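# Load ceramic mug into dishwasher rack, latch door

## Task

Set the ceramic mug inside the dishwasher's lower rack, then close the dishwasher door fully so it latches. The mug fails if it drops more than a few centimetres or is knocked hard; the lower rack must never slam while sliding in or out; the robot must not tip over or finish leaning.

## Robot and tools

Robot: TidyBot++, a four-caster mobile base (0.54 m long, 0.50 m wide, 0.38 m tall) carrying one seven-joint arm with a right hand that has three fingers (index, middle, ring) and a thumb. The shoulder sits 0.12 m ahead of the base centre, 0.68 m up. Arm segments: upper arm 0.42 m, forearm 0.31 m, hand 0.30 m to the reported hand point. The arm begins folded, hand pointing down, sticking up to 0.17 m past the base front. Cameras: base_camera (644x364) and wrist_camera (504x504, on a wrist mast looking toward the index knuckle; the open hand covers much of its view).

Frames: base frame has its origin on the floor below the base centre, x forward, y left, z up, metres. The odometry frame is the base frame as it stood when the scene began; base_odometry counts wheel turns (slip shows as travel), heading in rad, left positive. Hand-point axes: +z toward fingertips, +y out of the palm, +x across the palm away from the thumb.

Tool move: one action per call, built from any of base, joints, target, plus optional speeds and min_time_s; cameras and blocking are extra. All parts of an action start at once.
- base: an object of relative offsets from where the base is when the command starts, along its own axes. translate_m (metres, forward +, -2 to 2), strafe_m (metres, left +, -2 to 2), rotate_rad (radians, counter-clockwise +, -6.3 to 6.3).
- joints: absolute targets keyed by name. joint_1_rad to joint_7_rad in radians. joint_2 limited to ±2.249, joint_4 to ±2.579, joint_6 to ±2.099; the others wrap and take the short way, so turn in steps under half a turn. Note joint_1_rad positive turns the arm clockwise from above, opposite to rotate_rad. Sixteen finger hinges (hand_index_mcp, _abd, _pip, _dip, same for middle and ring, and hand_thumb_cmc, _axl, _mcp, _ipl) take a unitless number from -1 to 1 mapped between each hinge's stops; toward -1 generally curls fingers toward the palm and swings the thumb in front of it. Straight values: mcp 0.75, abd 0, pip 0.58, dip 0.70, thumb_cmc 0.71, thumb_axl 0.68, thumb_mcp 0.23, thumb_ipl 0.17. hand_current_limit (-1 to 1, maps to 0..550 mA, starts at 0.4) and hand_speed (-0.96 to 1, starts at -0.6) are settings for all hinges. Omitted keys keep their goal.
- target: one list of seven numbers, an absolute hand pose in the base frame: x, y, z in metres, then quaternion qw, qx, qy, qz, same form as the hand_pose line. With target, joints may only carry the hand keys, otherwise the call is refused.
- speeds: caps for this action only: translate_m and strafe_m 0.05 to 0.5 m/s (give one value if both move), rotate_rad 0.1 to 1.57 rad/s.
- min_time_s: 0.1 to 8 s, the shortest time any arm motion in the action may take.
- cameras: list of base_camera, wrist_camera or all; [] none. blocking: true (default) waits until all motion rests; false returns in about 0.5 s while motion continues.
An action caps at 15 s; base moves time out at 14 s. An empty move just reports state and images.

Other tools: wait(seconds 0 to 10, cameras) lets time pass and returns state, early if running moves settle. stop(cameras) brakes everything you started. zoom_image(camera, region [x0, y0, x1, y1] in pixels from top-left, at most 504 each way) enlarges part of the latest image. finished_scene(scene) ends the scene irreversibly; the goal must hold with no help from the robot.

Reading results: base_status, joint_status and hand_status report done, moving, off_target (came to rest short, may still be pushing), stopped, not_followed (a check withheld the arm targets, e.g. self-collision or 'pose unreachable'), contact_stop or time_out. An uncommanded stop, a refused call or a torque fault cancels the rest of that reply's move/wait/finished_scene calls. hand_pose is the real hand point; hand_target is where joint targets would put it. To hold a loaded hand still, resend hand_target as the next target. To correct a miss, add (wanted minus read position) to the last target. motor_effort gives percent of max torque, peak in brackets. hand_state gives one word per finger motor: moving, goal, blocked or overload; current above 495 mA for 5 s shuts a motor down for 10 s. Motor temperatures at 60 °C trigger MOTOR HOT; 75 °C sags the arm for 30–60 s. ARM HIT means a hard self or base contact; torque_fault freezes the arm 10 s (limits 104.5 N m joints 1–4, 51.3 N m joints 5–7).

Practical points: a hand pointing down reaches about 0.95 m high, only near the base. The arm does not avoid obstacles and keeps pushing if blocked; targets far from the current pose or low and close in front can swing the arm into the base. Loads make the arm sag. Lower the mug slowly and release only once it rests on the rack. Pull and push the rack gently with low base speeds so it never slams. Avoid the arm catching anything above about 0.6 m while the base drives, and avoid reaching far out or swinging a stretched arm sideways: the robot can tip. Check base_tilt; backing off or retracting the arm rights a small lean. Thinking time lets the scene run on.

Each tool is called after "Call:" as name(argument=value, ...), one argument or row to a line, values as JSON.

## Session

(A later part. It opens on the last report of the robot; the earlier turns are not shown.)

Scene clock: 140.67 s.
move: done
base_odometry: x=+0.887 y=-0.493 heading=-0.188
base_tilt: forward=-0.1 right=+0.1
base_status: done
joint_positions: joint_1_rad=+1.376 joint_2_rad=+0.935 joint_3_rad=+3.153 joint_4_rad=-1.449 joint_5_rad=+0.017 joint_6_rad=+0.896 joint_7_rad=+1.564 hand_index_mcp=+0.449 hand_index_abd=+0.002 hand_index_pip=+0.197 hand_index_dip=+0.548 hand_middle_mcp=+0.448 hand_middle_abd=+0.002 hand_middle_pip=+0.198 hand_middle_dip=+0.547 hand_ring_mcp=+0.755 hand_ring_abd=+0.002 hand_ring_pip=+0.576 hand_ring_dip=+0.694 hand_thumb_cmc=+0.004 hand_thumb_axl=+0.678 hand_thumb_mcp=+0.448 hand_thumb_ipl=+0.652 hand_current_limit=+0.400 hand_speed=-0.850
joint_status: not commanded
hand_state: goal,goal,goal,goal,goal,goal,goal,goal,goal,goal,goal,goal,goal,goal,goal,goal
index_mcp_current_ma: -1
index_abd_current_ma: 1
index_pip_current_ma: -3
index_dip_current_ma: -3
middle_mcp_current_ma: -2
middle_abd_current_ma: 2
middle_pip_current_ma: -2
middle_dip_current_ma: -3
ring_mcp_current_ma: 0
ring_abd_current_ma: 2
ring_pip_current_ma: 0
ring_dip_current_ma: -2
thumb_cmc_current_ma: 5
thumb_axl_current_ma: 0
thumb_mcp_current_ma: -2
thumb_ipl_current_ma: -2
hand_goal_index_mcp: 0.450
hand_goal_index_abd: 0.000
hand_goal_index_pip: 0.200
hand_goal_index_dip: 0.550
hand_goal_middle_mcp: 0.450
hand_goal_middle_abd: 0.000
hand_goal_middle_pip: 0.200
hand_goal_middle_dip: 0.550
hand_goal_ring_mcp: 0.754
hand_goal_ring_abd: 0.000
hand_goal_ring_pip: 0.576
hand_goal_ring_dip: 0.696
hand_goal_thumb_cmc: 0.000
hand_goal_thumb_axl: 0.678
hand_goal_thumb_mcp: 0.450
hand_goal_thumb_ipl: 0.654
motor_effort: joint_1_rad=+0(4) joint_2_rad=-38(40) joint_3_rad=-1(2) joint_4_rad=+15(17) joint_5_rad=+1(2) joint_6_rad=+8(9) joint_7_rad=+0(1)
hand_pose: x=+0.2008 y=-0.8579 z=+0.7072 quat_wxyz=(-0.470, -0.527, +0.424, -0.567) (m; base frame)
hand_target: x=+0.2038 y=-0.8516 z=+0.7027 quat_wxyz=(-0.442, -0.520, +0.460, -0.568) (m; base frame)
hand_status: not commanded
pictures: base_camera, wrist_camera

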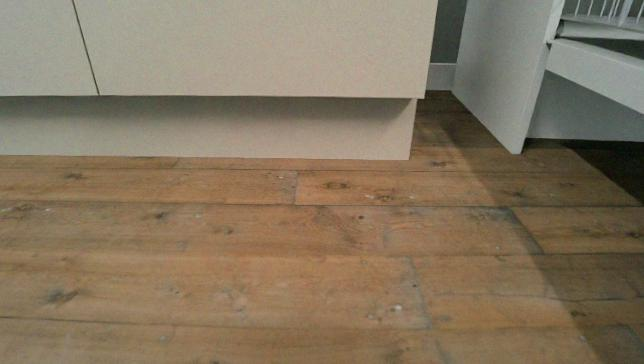

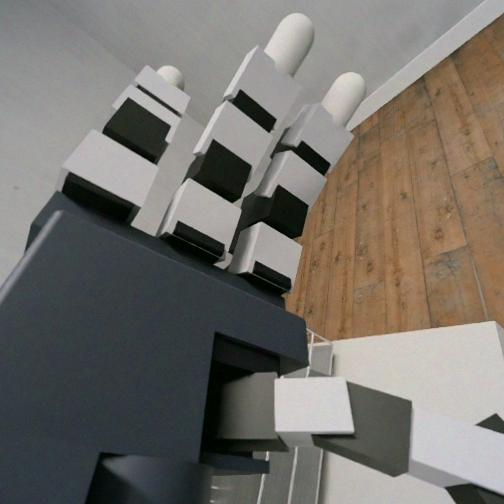

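Call:
move(
  joints={"joint_1_rad":1.0,"joint_2_rad":0.5,"joint_4_rad":-2.3,"joint_6_rad":0.4,"joint_7_rad":3.14,"joint_5_rad":0,"joint_3_rad":3.142,"hand_index_mcp":0.95,"hand_index_pip":0.576,"hand_index_dip":0.696,"hand_middle_mcp":0.95,"hand_middle_pip":0.576,"hand_middle_dip":0.696,"hand_ring_mcp":0.95,"hand_thumb_cmc":0.714,"hand_thumb_mcp":0.226,"hand_thumb_ipl":0.168},
  base={"translate_m":-0.1},
  cameras=[],
)

Call:
move(
  joints={"joint_1_rad":-0.03,"joint_2_rad":0.74,"joint_4_rad":-2.412,"joint_6_rad":0.534},
  base={"strafe_m":-0.73},
  cameras=["all"],
)

Scene clock: 143.67 s.
move: done
base_odometry: x=+0.789 y=-0.474 heading=-0.188
base_tilt: forward=-0.1 right=+0.0
base_status: done
joint_positions: joint_1_rad=+1.011 joint_2_rad=+0.531 joint_3_rad=+3.153 joint_4_rad=-2.287 joint_5_rad=+0.017 joint_6_rad=+0.467 joint_7_rad=+3.090 hand_index_mcp=+0.953 hand_index_abd=+0.002 hand_index_pip=+0.575 hand_index_dip=+0.694 hand_middle_mcp=+0.953 hand_middle_abd=+0.002 hand_middle_pip=+0.575 hand_middle_dip=+0.693 hand_ring_mcp=+0.953 hand_ring_abd=+0.002 hand_ring_pip=+0.576 hand_ring_dip=+0.694 hand_thumb_cmc=+0.718 hand_thumb_axl=+0.678 hand_thumb_mcp=+0.225 hand_thumb_ipl=+0.169 hand_current_limit=+0.400 hand_speed=-0.850
joint_status: all done
hand_state: goal,goal,goal,goal,goal,goal,goal,goal,goal,goal,goal,goal,goal,goal,goal,goal
index_mcp_current_ma: 4
index_abd_current_ma: 1
index_pip_current_ma: -1
index_dip_current_ma: -2
middle_mcp_current_ma: 4
middle_abd_current_ma: 2
middle_pip_current_ma: -1
middle_dip_current_ma: -3
ring_mcp_current_ma: 4
ring_abd_current_ma: 2
ring_pip_current_ma: 0
ring_dip_current_ma: -2
thumb_cmc_current_ma: 5
thumb_axl_current_ma: 0
thumb_mcp_current_ma: -1
thumb_ipl_current_ma: 2
hand_goal_index_mcp: 0.950
hand_goal_index_abd: 0.000
hand_goal_index_pip: 0.576
hand_goal_index_dip: 0.696
hand_goal_middle_mcp: 0.950
hand_goal_middle_abd: 0.000
hand_goal_middle_pip: 0.576
hand_goal_middle_dip: 0.696
hand_goal_ring_mcp: 0.950
hand_goal_ring_abd: 0.000
hand_goal_ring_pip: 0.576
hand_goal_ring_dip: 0.696
hand_goal_thumb_cmc: 0.714
hand_goal_thumb_axl: 0.678
hand_goal_thumb_mcp: 0.226
hand_goal_thumb_ipl: 0.168
motor_effort: joint_1_rad=+0(4) joint_2_rad=-24(39) joint_3_rad=-1(3) joint_4_rad=+9(16) joint_5_rad=+0(2) joint_6_rad=+6(8) joint_7_rad=+0(3)
hand_pose: x=+0.4060 y=-0.5121 z=+0.5939 quat_wxyz=(-0.368, -0.892, -0.236, -0.112) (m; base frame)
hand_target: x=+0.4105 y=-0.4941 z=+0.5900 quat_wxyz=(-0.348, -0.895, -0.262, -0.102) (m; base frame)
hand_status: not commanded
pictures: none
No camera images: "cameras" was empty.

Scene clock: 146.63 s.
move: done
base_odometry: x=+0.652 y=-1.192 heading=-0.188
base_tilt: forward=+0.0 right=+0.0
base_status: done
joint_positions: joint_1_rad=-0.019 joint_2_rad=+0.712 joint_3_rad=+3.153 joint_4_rad=-2.398 joint_5_rad=+0.017 joint_6_rad=+0.475 joint_7_rad=+3.092 hand_index_mcp=+0.953 hand_index_abd=+0.002 hand_index_pip=+0.575 hand_index_dip=+0.694 hand_middle_mcp=+0.953 hand_middle_abd=+0.002 hand_middle_pip=+0.575 hand_middle_dip=+0.693 hand_ring_mcp=+0.953 hand_ring_abd=+0.002 hand_ring_pip=+0.576 hand_ring_dip=+0.694 hand_thumb_cmc=+0.718 hand_thumb_axl=+0.678 hand_thumb_mcp=+0.224 hand_thumb_ipl=+0.169 hand_current_limit=+0.400 hand_speed=-0.850
joint_status: all done
hand_state: goal,goal,goal,goal,goal,goal,goal,goal,goal,goal,goal,goal,goal,goal,goal,goal
index_mcp_current_ma: 4
index_abd_current_ma: 1
index_pip_current_ma: -1
index_dip_current_ma: -2
middle_mcp_current_ma: 4
middle_abd_current_ma: 2
middle_pip_current_ma: -1
middle_dip_current_ma: -3
ring_mcp_current_ma: 4
ring_abd_current_ma: 2
ring_pip_current_ma: 0
ring_dip_current_ma: -2
thumb_cmc_current_ma: 5
thumb_axl_current_ma: 0
thumb_mcp_current_ma: -2
thumb_ipl_current_ma: 1
hand_goal_index_mcp: 0.950
hand_goal_index_abd: 0.000
hand_goal_index_pip: 0.576
hand_goal_index_dip: 0.696
hand_goal_middle_mcp: 0.950
hand_goal_middle_abd: 0.000
hand_goal_middle_pip: 0.576
hand_goal_middle_dip: 0.696
hand_goal_ring_mcp: 0.950
hand_goal_ring_abd: 0.000
hand_goal_ring_pip: 0.576
hand_goal_ring_dip: 0.696
hand_goal_thumb_cmc: 0.714
hand_goal_thumb_axl: 0.678
hand_goal_thumb_mcp: 0.226
hand_goal_thumb_ipl: 0.168
motor_effort: joint_1_rad=+0(2) joint_2_rad=-23(25) joint_3_rad=-1(2) joint_4_rad=+4(11) joint_5_rad=+0(2) joint_6_rad=+4(7) joint_7_rad=-1(2)
hand_pose: x=+0.6240 y=-0.0182 z=+0.4634 quat_wxyz=(-0.173, -0.691, -0.678, -0.181) (m; base frame)
hand_target: x=+0.6242 y=-0.0065 z=+0.4596 quat_wxyz=(-0.180, -0.673, -0.693, -0.186) (m; base frame)
hand_status: not commanded
pictures: base_camera, wrist_camera

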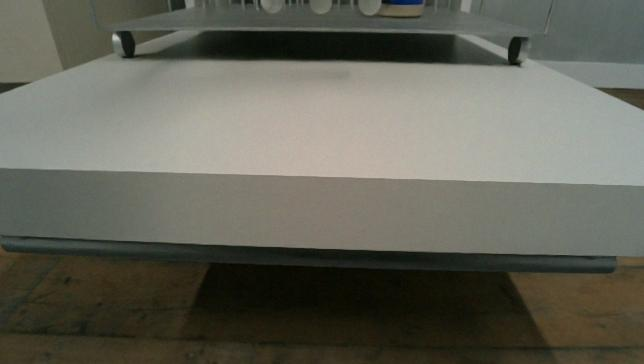

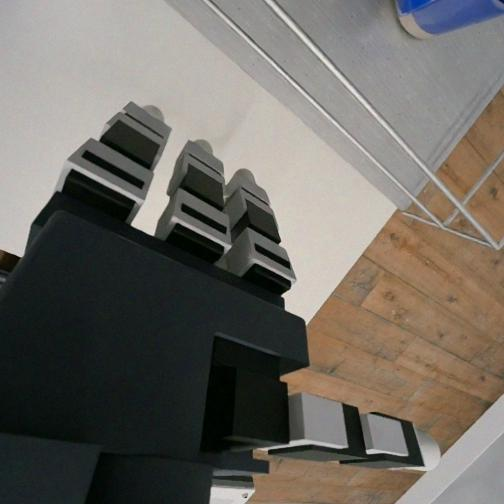

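Call:
move(
  base={"rotate_rad":-0.03},
)

Call:
move(
  base={"translate_m":0.06,"strafe_m":-0.02},
  speeds={"translate_m":0.1},
  cameras=["all"],
)

Scene clock: 148.27 s.
move: done
base_odometry: x=+0.652 y=-1.192 heading=-0.218
base_tilt: forward=+0.0 right=-0.1
base_status: done
joint_positions: joint_1_rad=-0.025 joint_2_rad=+0.712 joint_3_rad=+3.153 joint_4_rad=-2.398 joint_5_rad=+0.017 joint_6_rad=+0.475 joint_7_rad=+3.092 hand_index_mcp=+0.953 hand_index_abd=+0.002 hand_index_pip=+0.575 hand_index_dip=+0.694 hand_middle_mcp=+0.953 hand_middle_abd=+0.002 hand_middle_pip=+0.575 hand_middle_dip=+0.693 hand_ring_mcp=+0.953 hand_ring_abd=+0.002 hand_ring_pip=+0.576 hand_ring_dip=+0.694 hand_thumb_cmc=+0.718 hand_thumb_axl=+0.678 hand_thumb_mcp=+0.224 hand_thumb_ipl=+0.169 hand_current_limit=+0.400 hand_speed=-0.850
joint_status: not commanded
hand_state: goal,goal,goal,goal,goal,goal,goal,goal,goal,goal,goal,goal,goal,goal,goal,goal
index_mcp_current_ma: 4
index_abd_current_ma: 1
index_pip_current_ma: -1
index_dip_current_ma: -2
middle_mcp_current_ma: 4
middle_abd_current_ma: 2
middle_pip_current_ma: -1
middle_dip_current_ma: -3
ring_mcp_current_ma: 4
ring_abd_current_ma: 2
ring_pip_current_ma: 0
ring_dip_current_ma: -2
thumb_cmc_current_ma: 5
thumb_axl_current_ma: 0
thumb_mcp_current_ma: -2
thumb_ipl_current_ma: 1
hand_goal_index_mcp: 0.950
hand_goal_index_abd: 0.000
hand_goal_index_pip: 0.576
hand_goal_index_dip: 0.696
hand_goal_middle_mcp: 0.950
hand_goal_middle_abd: 0.000
hand_goal_middle_pip: 0.576
hand_goal_middle_dip: 0.696
hand_goal_ring_mcp: 0.950
hand_goal_ring_abd: 0.000
hand_goal_ring_pip: 0.576
hand_goal_ring_dip: 0.696
hand_goal_thumb_cmc: 0.714
hand_goal_thumb_axl: 0.678
hand_goal_thumb_mcp: 0.226
hand_goal_thumb_ipl: 0.168
motor_effort: joint_1_rad=-1(3) joint_2_rad=-23(24) joint_3_rad=-1(3) joint_4_rad=+4(5) joint_5_rad=+0(1) joint_6_rad=+4(4) joint_7_rad=-1(2)
hand_pose: x=+0.6239 y=-0.0155 z=+0.4633 quat_wxyz=(-0.172, -0.690, -0.679, -0.182) (m; base frame)
hand_target: x=+0.6242 y=-0.0065 z=+0.4596 quat_wxyz=(-0.180, -0.673, -0.693, -0.186) (m; base frame)
hand_status: not commanded
pictures: none

Scene clock: 149.43 s.
move: done
base_odometry: x=+0.707 y=-1.225 heading=-0.218
base_tilt: forward=+0.0 right=-0.1
base_status: done
joint_positions: joint_1_rad=-0.025 joint_2_rad=+0.714 joint_3_rad=+3.153 joint_4_rad=-2.405 joint_5_rad=+0.017 joint_6_rad=+0.478 joint_7_rad=+3.092 hand_index_mcp=+0.953 hand_index_abd=+0.002 hand_index_pip=+0.575 hand_index_dip=+0.694 hand_middle_mcp=+0.953 hand_middle_abd=+0.002 hand_middle_pip=+0.575 hand_middle_dip=+0.693 hand_ring_mcp=+0.953 hand_ring_abd=+0.002 hand_ring_pip=+0.576 hand_ring_dip=+0.694 hand_thumb_cmc=+0.718 hand_thumb_axl=+0.678 hand_thumb_mcp=+0.224 hand_thumb_ipl=+0.169 hand_current_limit=+0.400 hand_speed=-0.850
joint_status: not commanded
hand_state: goal,goal,goal,goal,goal,goal,goal,goal,goal,goal,goal,goal,goal,goal,goal,goal
index_mcp_current_ma: 3
index_abd_current_ma: 1
index_pip_current_ma: -1
index_dip_current_ma: -2
middle_mcp_current_ma: 3
middle_abd_current_ma: 2
middle_pip_current_ma: -1
middle_dip_current_ma: -3
ring_mcp_current_ma: 4
ring_abd_current_ma: 2
ring_pip_current_ma: 0
ring_dip_current_ma: -2
thumb_cmc_current_ma: 5
thumb_axl_current_ma: 0
thumb_mcp_current_ma: -2
thumb_ipl_current_ma: 1
hand_goal_index_mcp: 0.950
hand_goal_index_abd: 0.000
hand_goal_index_pip: 0.576
hand_goal_index_dip: 0.696
hand_goal_middle_mcp: 0.950
hand_goal_middle_abd: 0.000
hand_goal_middle_pip: 0.576
hand_goal_middle_dip: 0.696
hand_goal_ring_mcp: 0.950
hand_goal_ring_abd: 0.000
hand_goal_ring_pip: 0.576
hand_goal_ring_dip: 0.696
hand_goal_thumb_cmc: 0.714
hand_goal_thumb_axl: 0.678
hand_goal_thumb_mcp: 0.226
hand_goal_thumb_ipl: 0.168
motor_effort: joint_1_rad=-1(1) joint_2_rad=-23(24) joint_3_rad=-1(2) joint_4_rad=+4(5) joint_5_rad=+1(1) joint_6_rad=+4(5) joint_7_rad=-1(1)
hand_pose: x=+0.6205 y=-0.0154 z=+0.4611 quat_wxyz=(-0.170, -0.690, -0.680, -0.180) (m; base frame)
hand_target: x=+0.6242 y=-0.0065 z=+0.4596 quat_wxyz=(-0.180, -0.673, -0.693, -0.186) (m; base frame)
hand_status: not commanded
pictures: base_camera, wrist_camera

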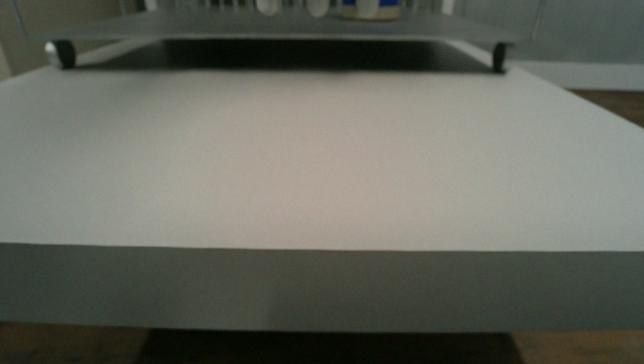

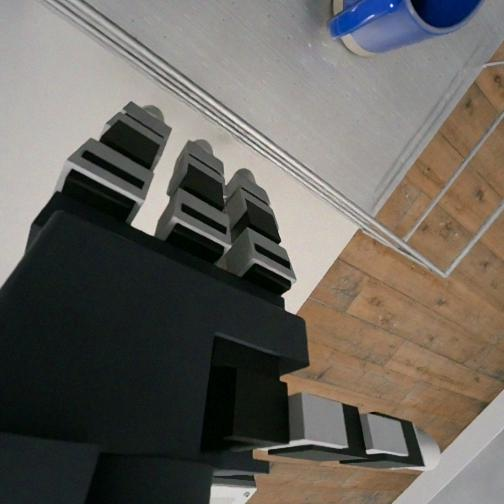

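Call:
move(
  base={"strafe_m":0.045},
  speeds={"strafe_m":0.1},
)

Call:
move(
  joints={"joint_2_rad":0.761,"joint_4_rad":-2.185,"joint_6_rad":0.328},
  min_time_s=3,
  cameras=["all"],
)

Scene clock: 150.67 s.
move: done
base_odometry: x=+0.717 y=-1.180 heading=-0.218
base_tilt: forward=-0.1 right=+0.0
base_status: done
joint_positions: joint_1_rad=-0.029 joint_2_rad=+0.714 joint_3_rad=+3.153 joint_4_rad=-2.405 joint_5_rad=+0.017 joint_6_rad=+0.478 joint_7_rad=+3.092 hand_index_mcp=+0.953 hand_index_abd=+0.002 hand_index_pip=+0.575 hand_index_dip=+0.694 hand_middle_mcp=+0.953 hand_middle_abd=+0.002 hand_middle_pip=+0.575 hand_middle_dip=+0.693 hand_ring_mcp=+0.953 hand_ring_abd=+0.002 hand_ring_pip=+0.576 hand_ring_dip=+0.694 hand_thumb_cmc=+0.718 hand_thumb_axl=+0.678 hand_thumb_mcp=+0.224 hand_thumb_ipl=+0.169 hand_current_limit=+0.400 hand_speed=-0.850
joint_status: not commanded
hand_state: goal,goal,goal,goal,goal,goal,goal,goal,goal,goal,goal,goal,goal,goal,goal,goal
index_mcp_current_ma: 3
index_abd_current_ma: 1
index_pip_current_ma: -1
index_dip_current_ma: -2
middle_mcp_current_ma: 3
middle_abd_current_ma: 2
middle_pip_current_ma: -1
middle_dip_current_ma: -3
ring_mcp_current_ma: 4
ring_abd_current_ma: 2
ring_pip_current_ma: 0
ring_dip_current_ma: -2
thumb_cmc_current_ma: 5
thumb_axl_current_ma: 0
thumb_mcp_current_ma: -2
thumb_ipl_current_ma: 1
hand_goal_index_mcp: 0.950
hand_goal_index_abd: 0.000
hand_goal_index_pip: 0.576
hand_goal_index_dip: 0.696
hand_goal_middle_mcp: 0.950
hand_goal_middle_abd: 0.000
hand_goal_middle_pip: 0.576
hand_goal_middle_dip: 0.696
hand_goal_ring_mcp: 0.950
hand_goal_ring_abd: 0.000
hand_goal_ring_pip: 0.576
hand_goal_ring_dip: 0.696
hand_goal_thumb_cmc: 0.714
hand_goal_thumb_axl: 0.678
hand_goal_thumb_mcp: 0.226
hand_goal_thumb_ipl: 0.168
motor_effort: joint_1_rad=+0(2) joint_2_rad=-23(24) joint_3_rad=-1(2) joint_4_rad=+4(5) joint_5_rad=+1(1) joint_6_rad=+4(4) joint_7_rad=-1(1)
hand_pose: x=+0.6205 y=-0.0136 z=+0.4611 quat_wxyz=(-0.170, -0.689, -0.681, -0.180) (m; base frame)
hand_target: x=+0.6242 y=-0.0065 z=+0.4596 quat_wxyz=(-0.180, -0.673, -0.693, -0.186) (m; base frame)
hand_status: not commanded
pictures: none

Scene clock: 153.97 s.
move: done
base_odometry: x=+0.717 y=-1.180 heading=-0.218
base_tilt: forward=-0.1 right=+0.0
base_status: not commanded
joint_positions: joint_1_rad=-0.029 joint_2_rad=+0.746 joint_3_rad=+3.153 joint_4_rad=-2.221 joint_5_rad=+0.017 joint_6_rad=+0.376 joint_7_rad=+3.093 hand_index_mcp=+0.963 hand_index_abd=+0.002 hand_index_pip=+0.582 hand_index_dip=+0.696 hand_middle_mcp=+0.966 hand_middle_abd=+0.002 hand_middle_pip=+0.582 hand_middle_dip=+0.697 hand_ring_mcp=+0.969 hand_ring_abd=+0.002 hand_ring_pip=+0.584 hand_ring_dip=+0.698 hand_thumb_cmc=+0.718 hand_thumb_axl=+0.678 hand_thumb_mcp=+0.224 hand_thumb_ipl=+0.169 hand_current_limit=+0.400 hand_speed=-0.850
joint_status: all done
hand_state: goal,goal,goal,goal,goal,goal,goal,goal,goal,goal,goal,goal,goal,goal,goal,goal
index_mcp_current_ma: 24
index_abd_current_ma: 1
index_pip_current_ma: 7
index_dip_current_ma: 0
middle_mcp_current_ma: 33
middle_abd_current_ma: 2
middle_pip_current_ma: 9
middle_dip_current_ma: 1
ring_mcp_current_ma: 42
ring_abd_current_ma: 2
ring_pip_current_ma: 11
ring_dip_current_ma: 2
thumb_cmc_current_ma: 5
thumb_axl_current_ma: 0
thumb_mcp_current_ma: -2
thumb_ipl_current_ma: 1
hand_goal_index_mcp: 0.950
hand_goal_index_abd: 0.000
hand_goal_index_pip: 0.576
hand_goal_index_dip: 0.696
hand_goal_middle_mcp: 0.950
hand_goal_middle_abd: 0.000
hand_goal_middle_pip: 0.576
hand_goal_middle_dip: 0.696
hand_goal_ring_mcp: 0.950
hand_goal_ring_abd: 0.000
hand_goal_ring_pip: 0.576
hand_goal_ring_dip: 0.696
hand_goal_thumb_cmc: 0.714
hand_goal_thumb_axl: 0.678
hand_goal_thumb_mcp: 0.226
hand_goal_thumb_ipl: 0.168
motor_effort: joint_1_rad=+0(1) joint_2_rad=-28(29) joint_3_rad=-1(2) joint_4_rad=+9(11) joint_5_rad=+1(1) joint_6_rad=+7(8) joint_7_rad=-1(2)
hand_pose: x=+0.6895 y=-0.0124 z=+0.4687 quat_wxyz=(-0.188, -0.683, -0.677, -0.197) (m; base frame)
hand_target: x=+0.6950 y=-0.0044 z=+0.4596 quat_wxyz=(-0.180, -0.673, -0.693, -0.186) (m; base frame)
hand_status: not commanded
pictures: base_camera, wrist_camera

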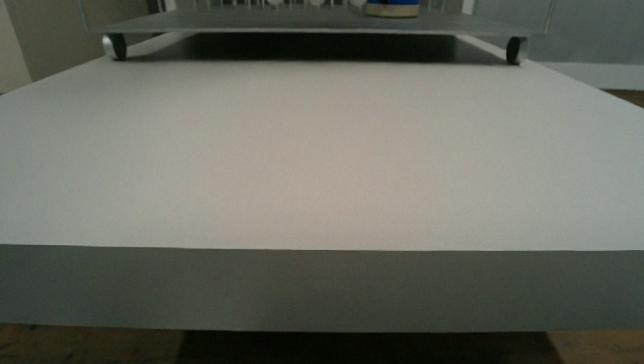

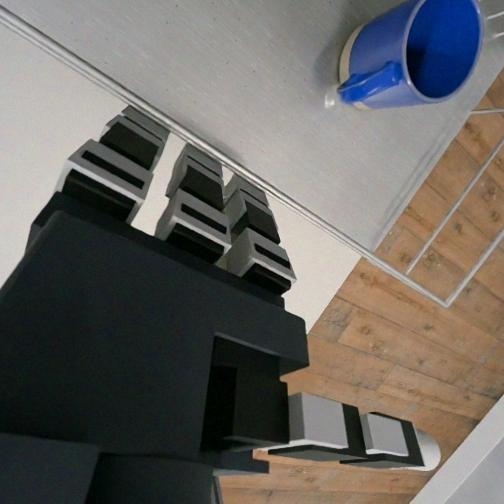

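Call:
move(
  joints={"joint_2_rad":0.845,"joint_4_rad":-1.843,"joint_6_rad":0.07},
  min_time_s=4,
  cameras=["all"],
)

Call:
move(
  joints={"joint_2_rad":0.9765,"joint_4_rad":-1.455,"joint_6_rad":-0.187},
  min_time_s=4,
  cameras=["all"],
)

Scene clock: 158.40 s.
move: done
base_odometry: x=+0.717 y=-1.180 heading=-0.218
base_tilt: forward=+0.0 right=-0.1
base_status: not commanded
joint_positions: joint_1_rad=-0.029 joint_2_rad=+0.829 joint_3_rad=+3.153 joint_4_rad=-1.881 joint_5_rad=+0.017 joint_6_rad=+0.118 joint_7_rad=+3.093 hand_index_mcp=+0.964 hand_index_abd=+0.002 hand_index_pip=+0.582 hand_index_dip=+0.696 hand_middle_mcp=+0.967 hand_middle_abd=+0.002 hand_middle_pip=+0.583 hand_middle_dip=+0.697 hand_ring_mcp=+0.970 hand_ring_abd=+0.002 hand_ring_pip=+0.584 hand_ring_dip=+0.698 hand_thumb_cmc=+0.718 hand_thumb_axl=+0.678 hand_thumb_mcp=+0.224 hand_thumb_ipl=+0.169 hand_current_limit=+0.400 hand_speed=-0.850
joint_status: all done
hand_state: goal,goal,goal,goal,goal,goal,goal,goal,blocked,goal,goal,goal,goal,goal,goal,goal
index_mcp_current_ma: 26
index_abd_current_ma: 1
index_pip_current_ma: 9
index_dip_current_ma: 0
middle_mcp_current_ma: 35
middle_abd_current_ma: 2
middle_pip_current_ma: 9
middle_dip_current_ma: 1
ring_mcp_current_ma: 44
ring_abd_current_ma: 2
ring_pip_current_ma: 12
ring_dip_current_ma: 2
thumb_cmc_current_ma: 5
thumb_axl_current_ma: 0
thumb_mcp_current_ma: -2
thumb_ipl_current_ma: 1
hand_goal_index_mcp: 0.950
hand_goal_index_abd: 0.000
hand_goal_index_pip: 0.576
hand_goal_index_dip: 0.696
hand_goal_middle_mcp: 0.950
hand_goal_middle_abd: 0.000
hand_goal_middle_pip: 0.576
hand_goal_middle_dip: 0.696
hand_goal_ring_mcp: 0.950
hand_goal_ring_abd: 0.000
hand_goal_ring_pip: 0.576
hand_goal_ring_dip: 0.696
hand_goal_thumb_cmc: 0.714
hand_goal_thumb_axl: 0.678
hand_goal_thumb_mcp: 0.226
hand_goal_thumb_ipl: 0.168
motor_effort: joint_1_rad=-1(2) joint_2_rad=-34(35) joint_3_rad=-2(2) joint_4_rad=+13(14) joint_5_rad=+1(2) joint_6_rad=+7(8) joint_7_rad=-1(2)
hand_pose: x=+0.7906 y=-0.0113 z=+0.4679 quat_wxyz=(-0.189, -0.683, -0.678, -0.195) (m; base frame)
hand_target: x=+0.7961 y=-0.0014 z=+0.4599 quat_wxyz=(-0.180, -0.673, -0.693, -0.186) (m; base frame)
hand_status: not commanded
pictures: base_camera, wrist_camera

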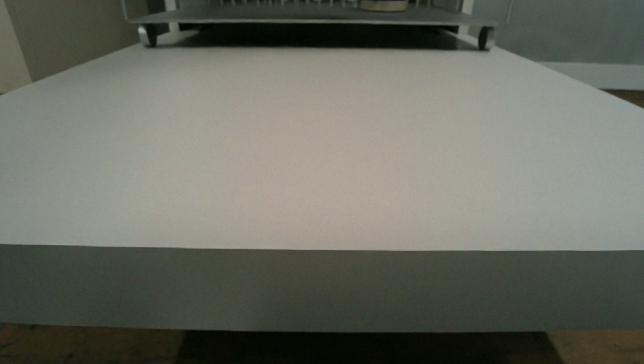

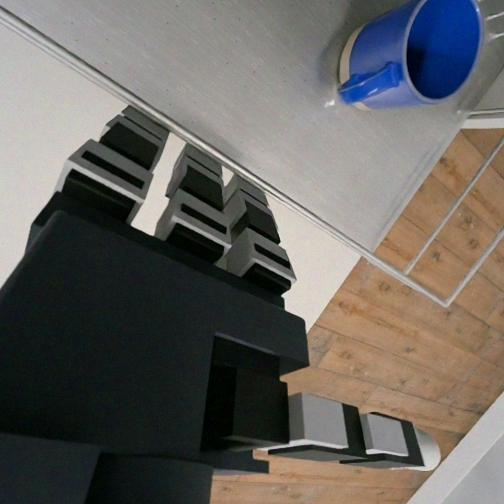

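Scene clock: 162.70 s.
move: done
base_odometry: x=+0.717 y=-1.180 heading=-0.218
base_tilt: forward=-0.1 right=+0.0
base_status: not commanded
joint_positions: joint_1_rad=-0.029 joint_2_rad=+0.959 joint_3_rad=+3.153 joint_4_rad=-1.495 joint_5_rad=+0.017 joint_6_rad=-0.138 joint_7_rad=+3.093 hand_index_mcp=+0.965 hand_index_abd=+0.002 hand_index_pip=+0.583 hand_index_dip=+0.697 hand_middle_mcp=+0.968 hand_middle_abd=+0.003 hand_middle_pip=+0.583 hand_middle_dip=+0.697 hand_ring_mcp=+0.971 hand_ring_abd=+0.003 hand_ring_pip=+0.584 hand_ring_dip=+0.698 hand_thumb_cmc=+0.718 hand_thumb_axl=+0.678 hand_thumb_mcp=+0.224 hand_thumb_ipl=+0.169 hand_current_limit=+0.400 hand_speed=-0.850
joint_status: all done
hand_state: goal,goal,goal,goal,goal,goal,goal,goal,blocked,goal,goal,goal,goal,goal,goal,goal
index_mcp_current_ma: 28
index_abd_current_ma: 1
index_pip_current_ma: 10
index_dip_current_ma: 0
middle_mcp_current_ma: 37
middle_abd_current_ma: 2
middle_pip_current_ma: 10
middle_dip_current_ma: 1
ring_mcp_current_ma: 45
ring_abd_current_ma: 3
ring_pip_current_ma: 12
ring_dip_current_ma: 2
thumb_cmc_current_ma: 5
thumb_axl_current_ma: 0
thumb_mcp_current_ma: -2
thumb_ipl_current_ma: 1
hand_goal_index_mcp: 0.950
hand_goal_index_abd: 0.000
hand_goal_index_pip: 0.576
hand_goal_index_dip: 0.696
hand_goal_middle_mcp: 0.950
hand_goal_middle_abd: 0.000
hand_goal_middle_pip: 0.576
hand_goal_middle_dip: 0.696
hand_goal_ring_mcp: 0.950
hand_goal_ring_abd: 0.000
hand_goal_ring_pip: 0.576
hand_goal_ring_dip: 0.696
hand_goal_thumb_cmc: 0.714
hand_goal_thumb_axl: 0.678
hand_goal_thumb_mcp: 0.226
hand_goal_thumb_ipl: 0.168
motor_effort: joint_1_rad=-1(2) joint_2_rad=-40(40) joint_3_rad=-2(3) joint_4_rad=+15(17) joint_5_rad=+1(1) joint_6_rad=+7(9) joint_7_rad=-1(2)
hand_pose: x=+0.8925 y=-0.0097 z=+0.4675 quat_wxyz=(-0.191, -0.683, -0.678, -0.193) (m; base frame)
hand_target: x=+0.8971 y=+0.0016 z=+0.4603 quat_wxyz=(-0.180, -0.673, -0.693, -0.186) (m; base frame)
hand_status: not commanded
pictures: base_camera, wrist_camera

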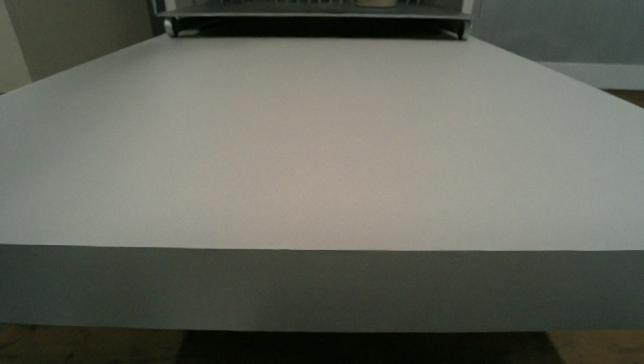

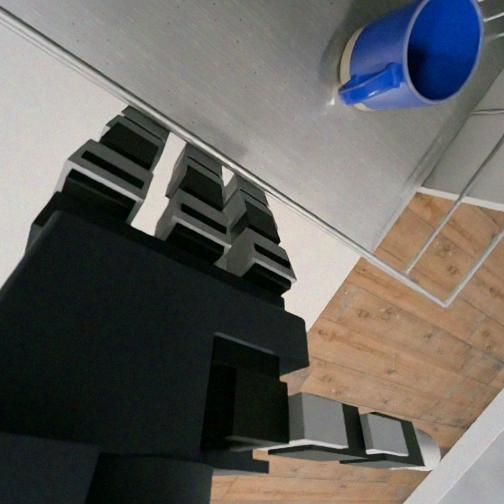

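Call:
move(
  joints={"joint_2_rad":1.171,"joint_4_rad":-0.955,"joint_6_rad":-0.492},
  min_time_s=4,
  cameras=["all"],
)

Scene clock: 167.17 s.
move: done
base_odometry: x=+0.717 y=-1.180 heading=-0.218
base_tilt: forward=-0.1 right=-0.1
base_status: not commanded
joint_positions: joint_1_rad=-0.029 joint_2_rad=+1.153 joint_3_rad=+3.153 joint_4_rad=-0.997 joint_5_rad=+0.017 joint_6_rad=-0.444 joint_7_rad=+3.093 hand_index_mcp=+0.966 hand_index_abd=+0.002 hand_index_pip=+0.584 hand_index_dip=+0.697 hand_middle_mcp=+0.968 hand_middle_abd=+0.003 hand_middle_pip=+0.583 hand_middle_dip=+0.697 hand_ring_mcp=+0.971 hand_ring_abd=+0.003 hand_ring_pip=+0.584 hand_ring_dip=+0.698 hand_thumb_cmc=+0.718 hand_thumb_axl=+0.678 hand_thumb_mcp=+0.224 hand_thumb_ipl=+0.169 hand_current_limit=+0.400 hand_speed=-0.850
joint_status: all done
hand_state: goal,goal,goal,goal,goal,goal,goal,goal,blocked,goal,goal,goal,goal,goal,goal,goal
index_mcp_current_ma: 32
index_abd_current_ma: 2
index_pip_current_ma: 12
index_dip_current_ma: 1
middle_mcp_current_ma: 39
middle_abd_current_ma: 3
middle_pip_current_ma: 10
middle_dip_current_ma: 1
ring_mcp_current_ma: 46
ring_abd_current_ma: 3
ring_pip_current_ma: 12
ring_dip_current_ma: 2
thumb_cmc_current_ma: 5
thumb_axl_current_ma: 0
thumb_mcp_current_ma: -2
thumb_ipl_current_ma: 1
hand_goal_index_mcp: 0.950
hand_goal_index_abd: 0.000
hand_goal_index_pip: 0.576
hand_goal_index_dip: 0.696
hand_goal_middle_mcp: 0.950
hand_goal_middle_abd: 0.000
hand_goal_middle_pip: 0.576
hand_goal_middle_dip: 0.696
hand_goal_ring_mcp: 0.950
hand_goal_ring_abd: 0.000
hand_goal_ring_pip: 0.576
hand_goal_ring_dip: 0.696
hand_goal_thumb_cmc: 0.714
hand_goal_thumb_axl: 0.678
hand_goal_thumb_mcp: 0.226
hand_goal_thumb_ipl: 0.168
motor_effort: joint_1_rad=-1(2) joint_2_rad=-45(46) joint_3_rad=-2(3) joint_4_rad=+18(19) joint_5_rad=+0(1) joint_6_rad=+7(8) joint_7_rad=-1(2)
hand_pose: x=+0.9959 y=-0.0076 z=+0.4673 quat_wxyz=(-0.192, -0.684, -0.678, -0.191) (m; base frame)
hand_target: x=+0.9983 y=+0.0047 z=+0.4613 quat_wxyz=(-0.180, -0.673, -0.693, -0.186) (m; base frame)
hand_status: not commanded
pictures: base_camera, wrist_camera

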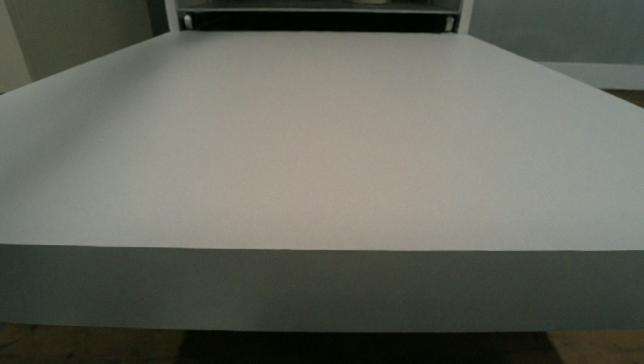

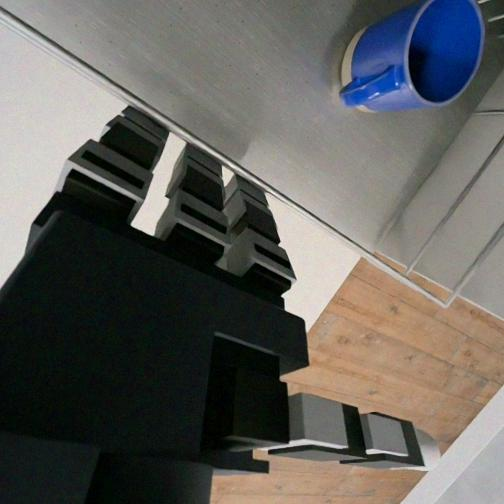

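Call:
move(
  base={"translate_m":0.05},
  speeds={"translate_m":0.05},
  cameras=["all"],
)

Scene clock: 170.87 s.
move: time_out
base_odometry: x=+0.761 y=-1.190 heading=-0.219
base_tilt: forward=-0.1 right=+0.0
base_status: translate_m time_out (by the wheels' count: +0.046 of +0.050)
joint_positions: joint_1_rad=-0.025 joint_2_rad=+1.116 joint_3_rad=+3.153 joint_4_rad=-1.063 joint_5_rad=+0.017 joint_6_rad=-0.486 joint_7_rad=+3.132 hand_index_mcp=+0.954 hand_index_abd=+0.002 hand_index_pip=+0.579 hand_index_dip=+0.697 hand_middle_mcp=+0.954 hand_middle_abd=+0.003 hand_middle_pip=+0.579 hand_middle_dip=+0.698 hand_ring_mcp=+0.954 hand_ring_abd=+0.003 hand_ring_pip=+0.579 hand_ring_dip=+0.698 hand_thumb_cmc=+0.718 hand_thumb_axl=+0.678 hand_thumb_mcp=+0.224 hand_thumb_ipl=+0.169 hand_current_limit=+0.400 hand_speed=-0.850
joint_status: not commanded
hand_state: goal,goal,goal,goal,goal,goal,goal,goal,goal,goal,goal,goal,goal,goal,goal,goal
index_mcp_current_ma: 5
index_abd_current_ma: 2
index_pip_current_ma: 4
index_dip_current_ma: 1
middle_mcp_current_ma: 5
middle_abd_current_ma: 3
middle_pip_current_ma: 3
middle_dip_current_ma: 1
ring_mcp_current_ma: 5
ring_abd_current_ma: 3
ring_pip_current_ma: 3
ring_dip_current_ma: 2
thumb_cmc_current_ma: 5
thumb_axl_current_ma: 0
thumb_mcp_current_ma: -3
thumb_ipl_current_ma: 1
hand_goal_index_mcp: 0.950
hand_goal_index_abd: 0.000
hand_goal_index_pip: 0.576
hand_goal_index_dip: 0.696
hand_goal_middle_mcp: 0.950
hand_goal_middle_abd: 0.000
hand_goal_middle_pip: 0.576
hand_goal_middle_dip: 0.696
hand_goal_ring_mcp: 0.950
hand_goal_ring_abd: 0.000
hand_goal_ring_pip: 0.576
hand_goal_ring_dip: 0.696
hand_goal_thumb_cmc: 0.714
hand_goal_thumb_axl: 0.678
hand_goal_thumb_mcp: 0.226
hand_goal_thumb_ipl: 0.168
motor_effort: joint_1_rad=-1(3) joint_2_rad=-33(46) joint_3_rad=-1(2) joint_4_rad=+31(38) joint_5_rad=-3(4) joint_6_rad=+12(15) joint_7_rad=-6(9)
hand_pose: x=+0.9694 y=-0.0082 z=+0.4588 quat_wxyz=(-0.172, -0.678, -0.696, -0.162) (m; base frame)
hand_target: x=+0.9983 y=+0.0047 z=+0.4613 quat_wxyz=(-0.180, -0.673, -0.693, -0.186) (m; base frame)
hand_status: not commanded
pictures: base_camera, wrist_camera

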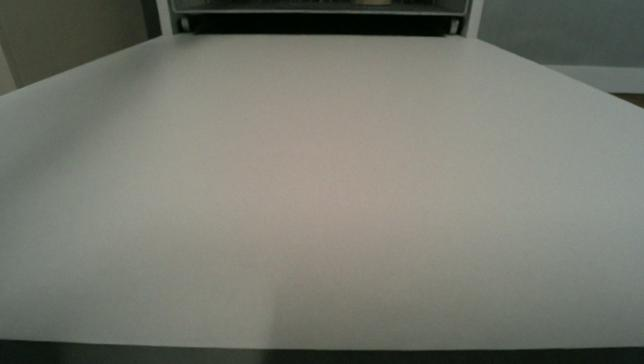

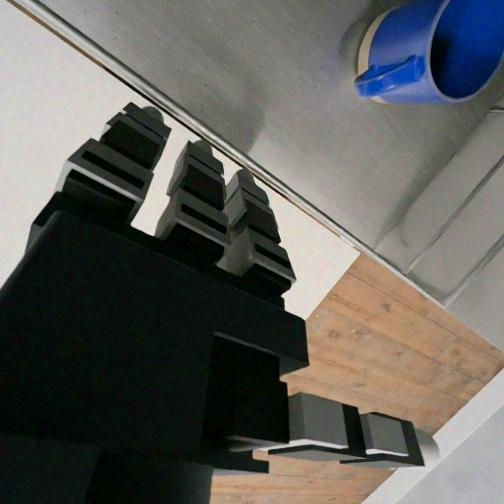

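Call:
move(
  base={"translate_m":-0.06},
  speeds={"translate_m":0.1},
  cameras=[],
)

Call:
move(
  joints={"joint_2_rad":0.9765,"joint_4_rad":-1.455,"joint_6_rad":-0.187},
  min_time_s=2,
  cameras=["all"],
)

Scene clock: 172.17 s.
move: done
base_odometry: x=+0.703 y=-1.177 heading=-0.219
base_tilt: forward=-0.1 right=-0.1
base_status: done
joint_positions: joint_1_rad=-0.026 joint_2_rad=+1.156 joint_3_rad=+3.153 joint_4_rad=-0.966 joint_5_rad=+0.017 joint_6_rad=-0.486 joint_7_rad=+3.132 hand_index_mcp=+0.955 hand_index_abd=+0.002 hand_index_pip=+0.580 hand_index_dip=+0.697 hand_middle_mcp=+0.954 hand_middle_abd=+0.003 hand_middle_pip=+0.579 hand_middle_dip=+0.698 hand_ring_mcp=+0.954 hand_ring_abd=+0.003 hand_ring_pip=+0.579 hand_ring_dip=+0.698 hand_thumb_cmc=+0.718 hand_thumb_axl=+0.678 hand_thumb_mcp=+0.224 hand_thumb_ipl=+0.169 hand_current_limit=+0.400 hand_speed=-0.850
joint_status: not commanded
hand_state: goal,goal,goal,goal,goal,goal,goal,goal,goal,goal,goal,goal,goal,goal,goal,goal
index_mcp_current_ma: 6
index_abd_current_ma: 2
index_pip_current_ma: 4
index_dip_current_ma: 1
middle_mcp_current_ma: 5
middle_abd_current_ma: 3
middle_pip_current_ma: 3
middle_dip_current_ma: 1
ring_mcp_current_ma: 5
ring_abd_current_ma: 3
ring_pip_current_ma: 3
ring_dip_current_ma: 2
thumb_cmc_current_ma: 5
thumb_axl_current_ma: 0
thumb_mcp_current_ma: -3
thumb_ipl_current_ma: 1
hand_goal_index_mcp: 0.950
hand_goal_index_abd: 0.000
hand_goal_index_pip: 0.576
hand_goal_index_dip: 0.696
hand_goal_middle_mcp: 0.950
hand_goal_middle_abd: 0.000
hand_goal_middle_pip: 0.576
hand_goal_middle_dip: 0.696
hand_goal_ring_mcp: 0.950
hand_goal_ring_abd: 0.000
hand_goal_ring_pip: 0.576
hand_goal_ring_dip: 0.696
hand_goal_thumb_cmc: 0.714
hand_goal_thumb_axl: 0.678
hand_goal_thumb_mcp: 0.226
hand_goal_thumb_ipl: 0.168
motor_effort: joint_1_rad=+0(1) joint_2_rad=-41(44) joint_3_rad=-1(2) joint_4_rad=+16(30) joint_5_rad=+0(2) joint_6_rad=+4(11) joint_7_rad=+0(6)
hand_pose: x=+0.9990 y=-0.0071 z=+0.4709 quat_wxyz=(-0.192, -0.673, -0.691, -0.182) (m; base frame)
hand_target: x=+0.9983 y=+0.0047 z=+0.4613 quat_wxyz=(-0.180, -0.673, -0.693, -0.186) (m; base frame)
hand_status: not commanded
pictures: none
No camera images: "cameras" was empty.

Scene clock: 174.67 s.
move: done
base_odometry: x=+0.703 y=-1.177 heading=-0.219
base_tilt: forward=-0.1 right=+0.0
base_status: not commanded
joint_positions: joint_1_rad=-0.026 joint_2_rad=+1.018 joint_3_rad=+3.153 joint_4_rad=-1.441 joint_5_rad=+0.017 joint_6_rad=-0.248 joint_7_rad=+3.132 hand_index_mcp=+0.954 hand_index_abd=+0.002 hand_index_pip=+0.579 hand_index_dip=+0.697 hand_middle_mcp=+0.954 hand_middle_abd=+0.003 hand_middle_pip=+0.579 hand_middle_dip=+0.698 hand_ring_mcp=+0.954 hand_ring_abd=+0.003 hand_ring_pip=+0.579 hand_ring_dip=+0.698 hand_thumb_cmc=+0.718 hand_thumb_axl=+0.678 hand_thumb_mcp=+0.224 hand_thumb_ipl=+0.169 hand_current_limit=+0.400 hand_speed=-0.850
joint_status: all done
hand_state: goal,goal,goal,goal,goal,goal,goal,goal,goal,goal,goal,goal,goal,goal,goal,goal
index_mcp_current_ma: 5
index_abd_current_ma: 2
index_pip_current_ma: 4
index_dip_current_ma: 1
middle_mcp_current_ma: 5
middle_abd_current_ma: 3
middle_pip_current_ma: 3
middle_dip_current_ma: 1
ring_mcp_current_ma: 5
ring_abd_current_ma: 3
ring_pip_current_ma: 3
ring_dip_current_ma: 2
thumb_cmc_current_ma: 5
thumb_axl_current_ma: 0
thumb_mcp_current_ma: -3
thumb_ipl_current_ma: 1
hand_goal_index_mcp: 0.950
hand_goal_index_abd: 0.000
hand_goal_index_pip: 0.576
hand_goal_index_dip: 0.696
hand_goal_middle_mcp: 0.950
hand_goal_middle_abd: 0.000
hand_goal_middle_pip: 0.576
hand_goal_middle_dip: 0.696
hand_goal_ring_mcp: 0.950
hand_goal_ring_abd: 0.000
hand_goal_ring_pip: 0.576
hand_goal_ring_dip: 0.696
hand_goal_thumb_cmc: 0.714
hand_goal_thumb_axl: 0.678
hand_goal_thumb_mcp: 0.226
hand_goal_thumb_ipl: 0.168
motor_effort: joint_1_rad=+0(1) joint_2_rad=-37(43) joint_3_rad=-1(1) joint_4_rad=+12(16) joint_5_rad=+0(1) joint_6_rad=+3(4) joint_7_rad=-1(2)
hand_pose: x=+0.8798 y=-0.0098 z=+0.4213 quat_wxyz=(-0.156, -0.681, -0.700, -0.149) (m; base frame)
hand_target: x=+0.8971 y=+0.0016 z=+0.4603 quat_wxyz=(-0.180, -0.673, -0.693, -0.186) (m; base frame)
hand_status: not commanded
pictures: base_camera, wrist_camera

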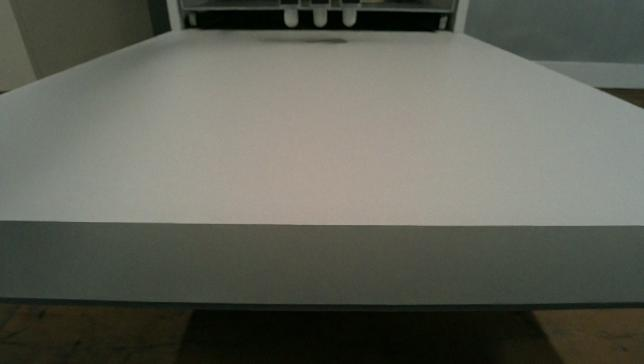

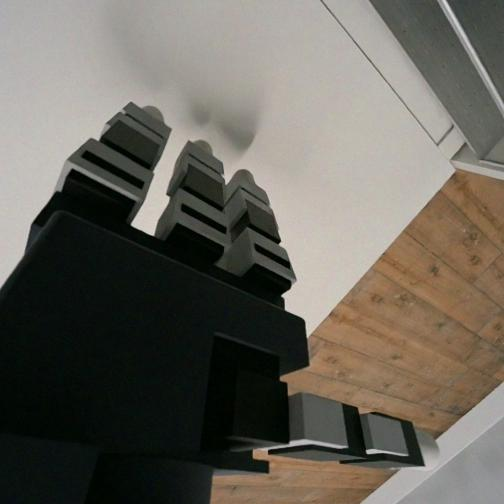

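Call:
move(
  base={"translate_m":-0.61},
  joints={"joint_1_rad":0,"hand_index_mcp":0.80,"hand_middle_mcp":0.80,"hand_ring_mcp":0.80,"joint_2_rad":1.0,"joint_4_rad":-1.45,"joint_6_rad":0.1,"joint_7_rad":3.142},
  cameras=["all"],
)

Scene clock: 178.53 s.
move: done
base_odometry: x=+0.107 y=-1.045 heading=-0.219
base_tilt: forward=+0.0 right=+0.0
base_status: done
joint_positions: joint_1_rad=-0.005 joint_2_rad=+1.013 joint_3_rad=+3.153 joint_4_rad=-1.442 joint_5_rad=+0.017 joint_6_rad=+0.052 joint_7_rad=+3.132 hand_index_mcp=+0.805 hand_index_abd=+0.002 hand_index_pip=+0.579 hand_index_dip=+0.697 hand_middle_mcp=+0.805 hand_middle_abd=+0.003 hand_middle_pip=+0.579 hand_middle_dip=+0.698 hand_ring_mcp=+0.805 hand_ring_abd=+0.003 hand_ring_pip=+0.579 hand_ring_dip=+0.698 hand_thumb_cmc=+0.718 hand_thumb_axl=+0.678 hand_thumb_mcp=+0.224 hand_thumb_ipl=+0.169 hand_current_limit=+0.400 hand_speed=-0.850
joint_status: all done
hand_state: goal,goal,goal,goal,goal,goal,goal,goal,goal,goal,goal,goal,goal,goal,goal,goal
index_mcp_current_ma: 7
index_abd_current_ma: 2
index_pip_current_ma: 4
index_dip_current_ma: 1
middle_mcp_current_ma: 8
middle_abd_current_ma: 3
middle_pip_current_ma: 3
middle_dip_current_ma: 1
ring_mcp_current_ma: 7
ring_abd_current_ma: 3
ring_pip_current_ma: 3
ring_dip_current_ma: 2
thumb_cmc_current_ma: 5
thumb_axl_current_ma: 0
thumb_mcp_current_ma: -3
thumb_ipl_current_ma: 1
hand_goal_index_mcp: 0.800
hand_goal_index_abd: 0.000
hand_goal_index_pip: 0.576
hand_goal_index_dip: 0.696
hand_goal_middle_mcp: 0.800
hand_goal_middle_abd: 0.000
hand_goal_middle_pip: 0.576
hand_goal_middle_dip: 0.696
hand_goal_ring_mcp: 0.800
hand_goal_ring_abd: 0.000
hand_goal_ring_pip: 0.576
hand_goal_ring_dip: 0.696
hand_goal_thumb_cmc: 0.714
hand_goal_thumb_axl: 0.678
hand_goal_thumb_mcp: 0.226
hand_goal_thumb_ipl: 0.168
motor_effort: joint_1_rad=+0(1) joint_2_rad=-38(39) joint_3_rad=-1(2) joint_4_rad=+13(15) joint_5_rad=+1(1) joint_6_rad=+6(6) joint_7_rad=-1(2)
hand_pose: x=+0.9412 y=-0.0229 z=+0.4957 quat_wxyz=(-0.259, -0.656, -0.663, -0.251) (m; base frame)
hand_target: x=+0.9478 y=-0.0215 z=+0.5157 quat_wxyz=(-0.273, -0.652, -0.653, -0.272) (m; base frame)
hand_status: not commanded
pictures: base_camera, wrist_camera

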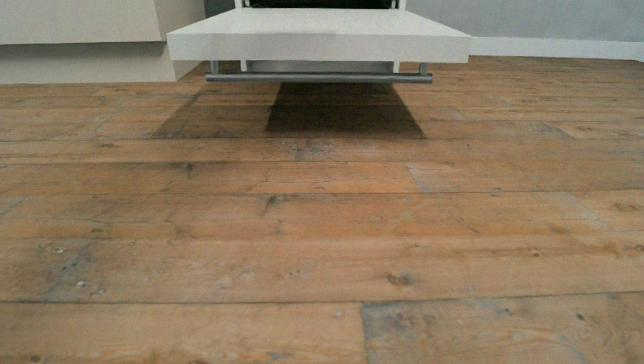

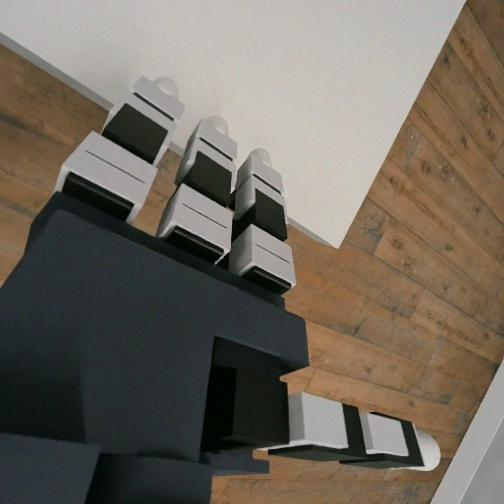

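Call:
move(
  joints={"joint_2_rad":2.16,"joint_4_rad":-0.87,"joint_6_rad":1.40},
  min_time_s=5,
  cameras=["all"],
)

Scene clock: 184.57 s.
move: off_target
base_odometry: x=+0.107 y=-1.045 heading=-0.219
base_tilt: forward=-0.1 right=+0.0
base_status: not commanded
joint_positions: joint_1_rad=-0.003 joint_2_rad=+2.031 joint_3_rad=+3.153 joint_4_rad=-0.821 joint_5_rad=+0.017 joint_6_rad=+1.430 joint_7_rad=+3.132 hand_index_mcp=+0.743 hand_index_abd=+0.003 hand_index_pip=+0.549 hand_index_dip=+0.697 hand_middle_mcp=+0.736 hand_middle_abd=+0.003 hand_middle_pip=+0.552 hand_middle_dip=+0.696 hand_ring_mcp=+0.731 hand_ring_abd=+0.003 hand_ring_pip=+0.550 hand_ring_dip=+0.695 hand_thumb_cmc=+0.722 hand_thumb_axl=+0.678 hand_thumb_mcp=+0.225 hand_thumb_ipl=+0.169 hand_current_limit=+0.400 hand_speed=-0.850
joint_status: joint_2_rad off_target (ended at +2.031, target +2.160); the others done
hand_state: blocked,goal,blocked,goal,blocked,goal,blocked,goal,blocked,goal,blocked,goal,goal,goal,goal,goal
index_mcp_current_ma: -175
index_abd_current_ma: 2
index_pip_current_ma: -59
index_dip_current_ma: 0
middle_mcp_current_ma: -202
middle_abd_current_ma: 3
middle_pip_current_ma: -52
middle_dip_current_ma: 0
ring_mcp_current_ma: -224
ring_abd_current_ma: 3
ring_pip_current_ma: -56
ring_dip_current_ma: -1
thumb_cmc_current_ma: 13
thumb_axl_current_ma: 0
thumb_mcp_current_ma: -1
thumb_ipl_current_ma: 1
hand_goal_index_mcp: 0.800
hand_goal_index_abd: 0.000
hand_goal_index_pip: 0.576
hand_goal_index_dip: 0.696
hand_goal_middle_mcp: 0.800
hand_goal_middle_abd: 0.000
hand_goal_middle_pip: 0.576
hand_goal_middle_dip: 0.696
hand_goal_ring_mcp: 0.800
hand_goal_ring_abd: 0.000
hand_goal_ring_pip: 0.576
hand_goal_ring_dip: 0.696
hand_goal_thumb_cmc: 0.714
hand_goal_thumb_axl: 0.678
hand_goal_thumb_mcp: 0.226
hand_goal_thumb_ipl: 0.168
motor_effort: joint_1_rad=+0(2) joint_2_rad=-19(42) joint_3_rad=-1(2) joint_4_rad=+0(15) joint_5_rad=+1(3) joint_6_rad=-5(10) joint_7_rad=-1(2)
hand_pose: x=+0.8717 y=-0.0142 z=+0.3225 quat_wxyz=(-0.530, -0.454, -0.469, -0.541) (m; base frame)
hand_target: x=+0.8098 y=-0.0213 z=+0.2026 quat_wxyz=(-0.485, -0.514, -0.515, -0.485) (m; base frame)
hand_status: not commanded
pictures: base_camera, wrist_camera

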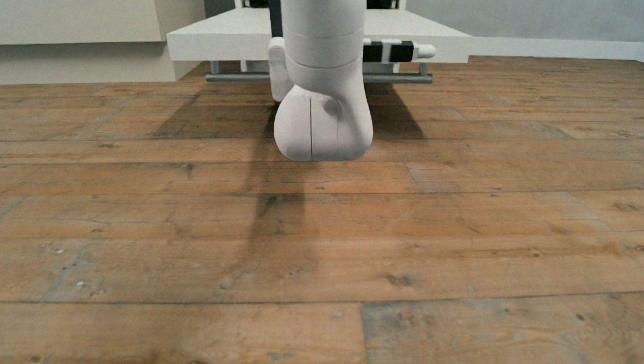

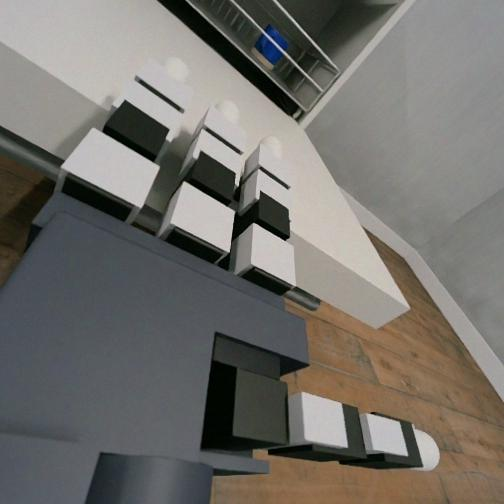

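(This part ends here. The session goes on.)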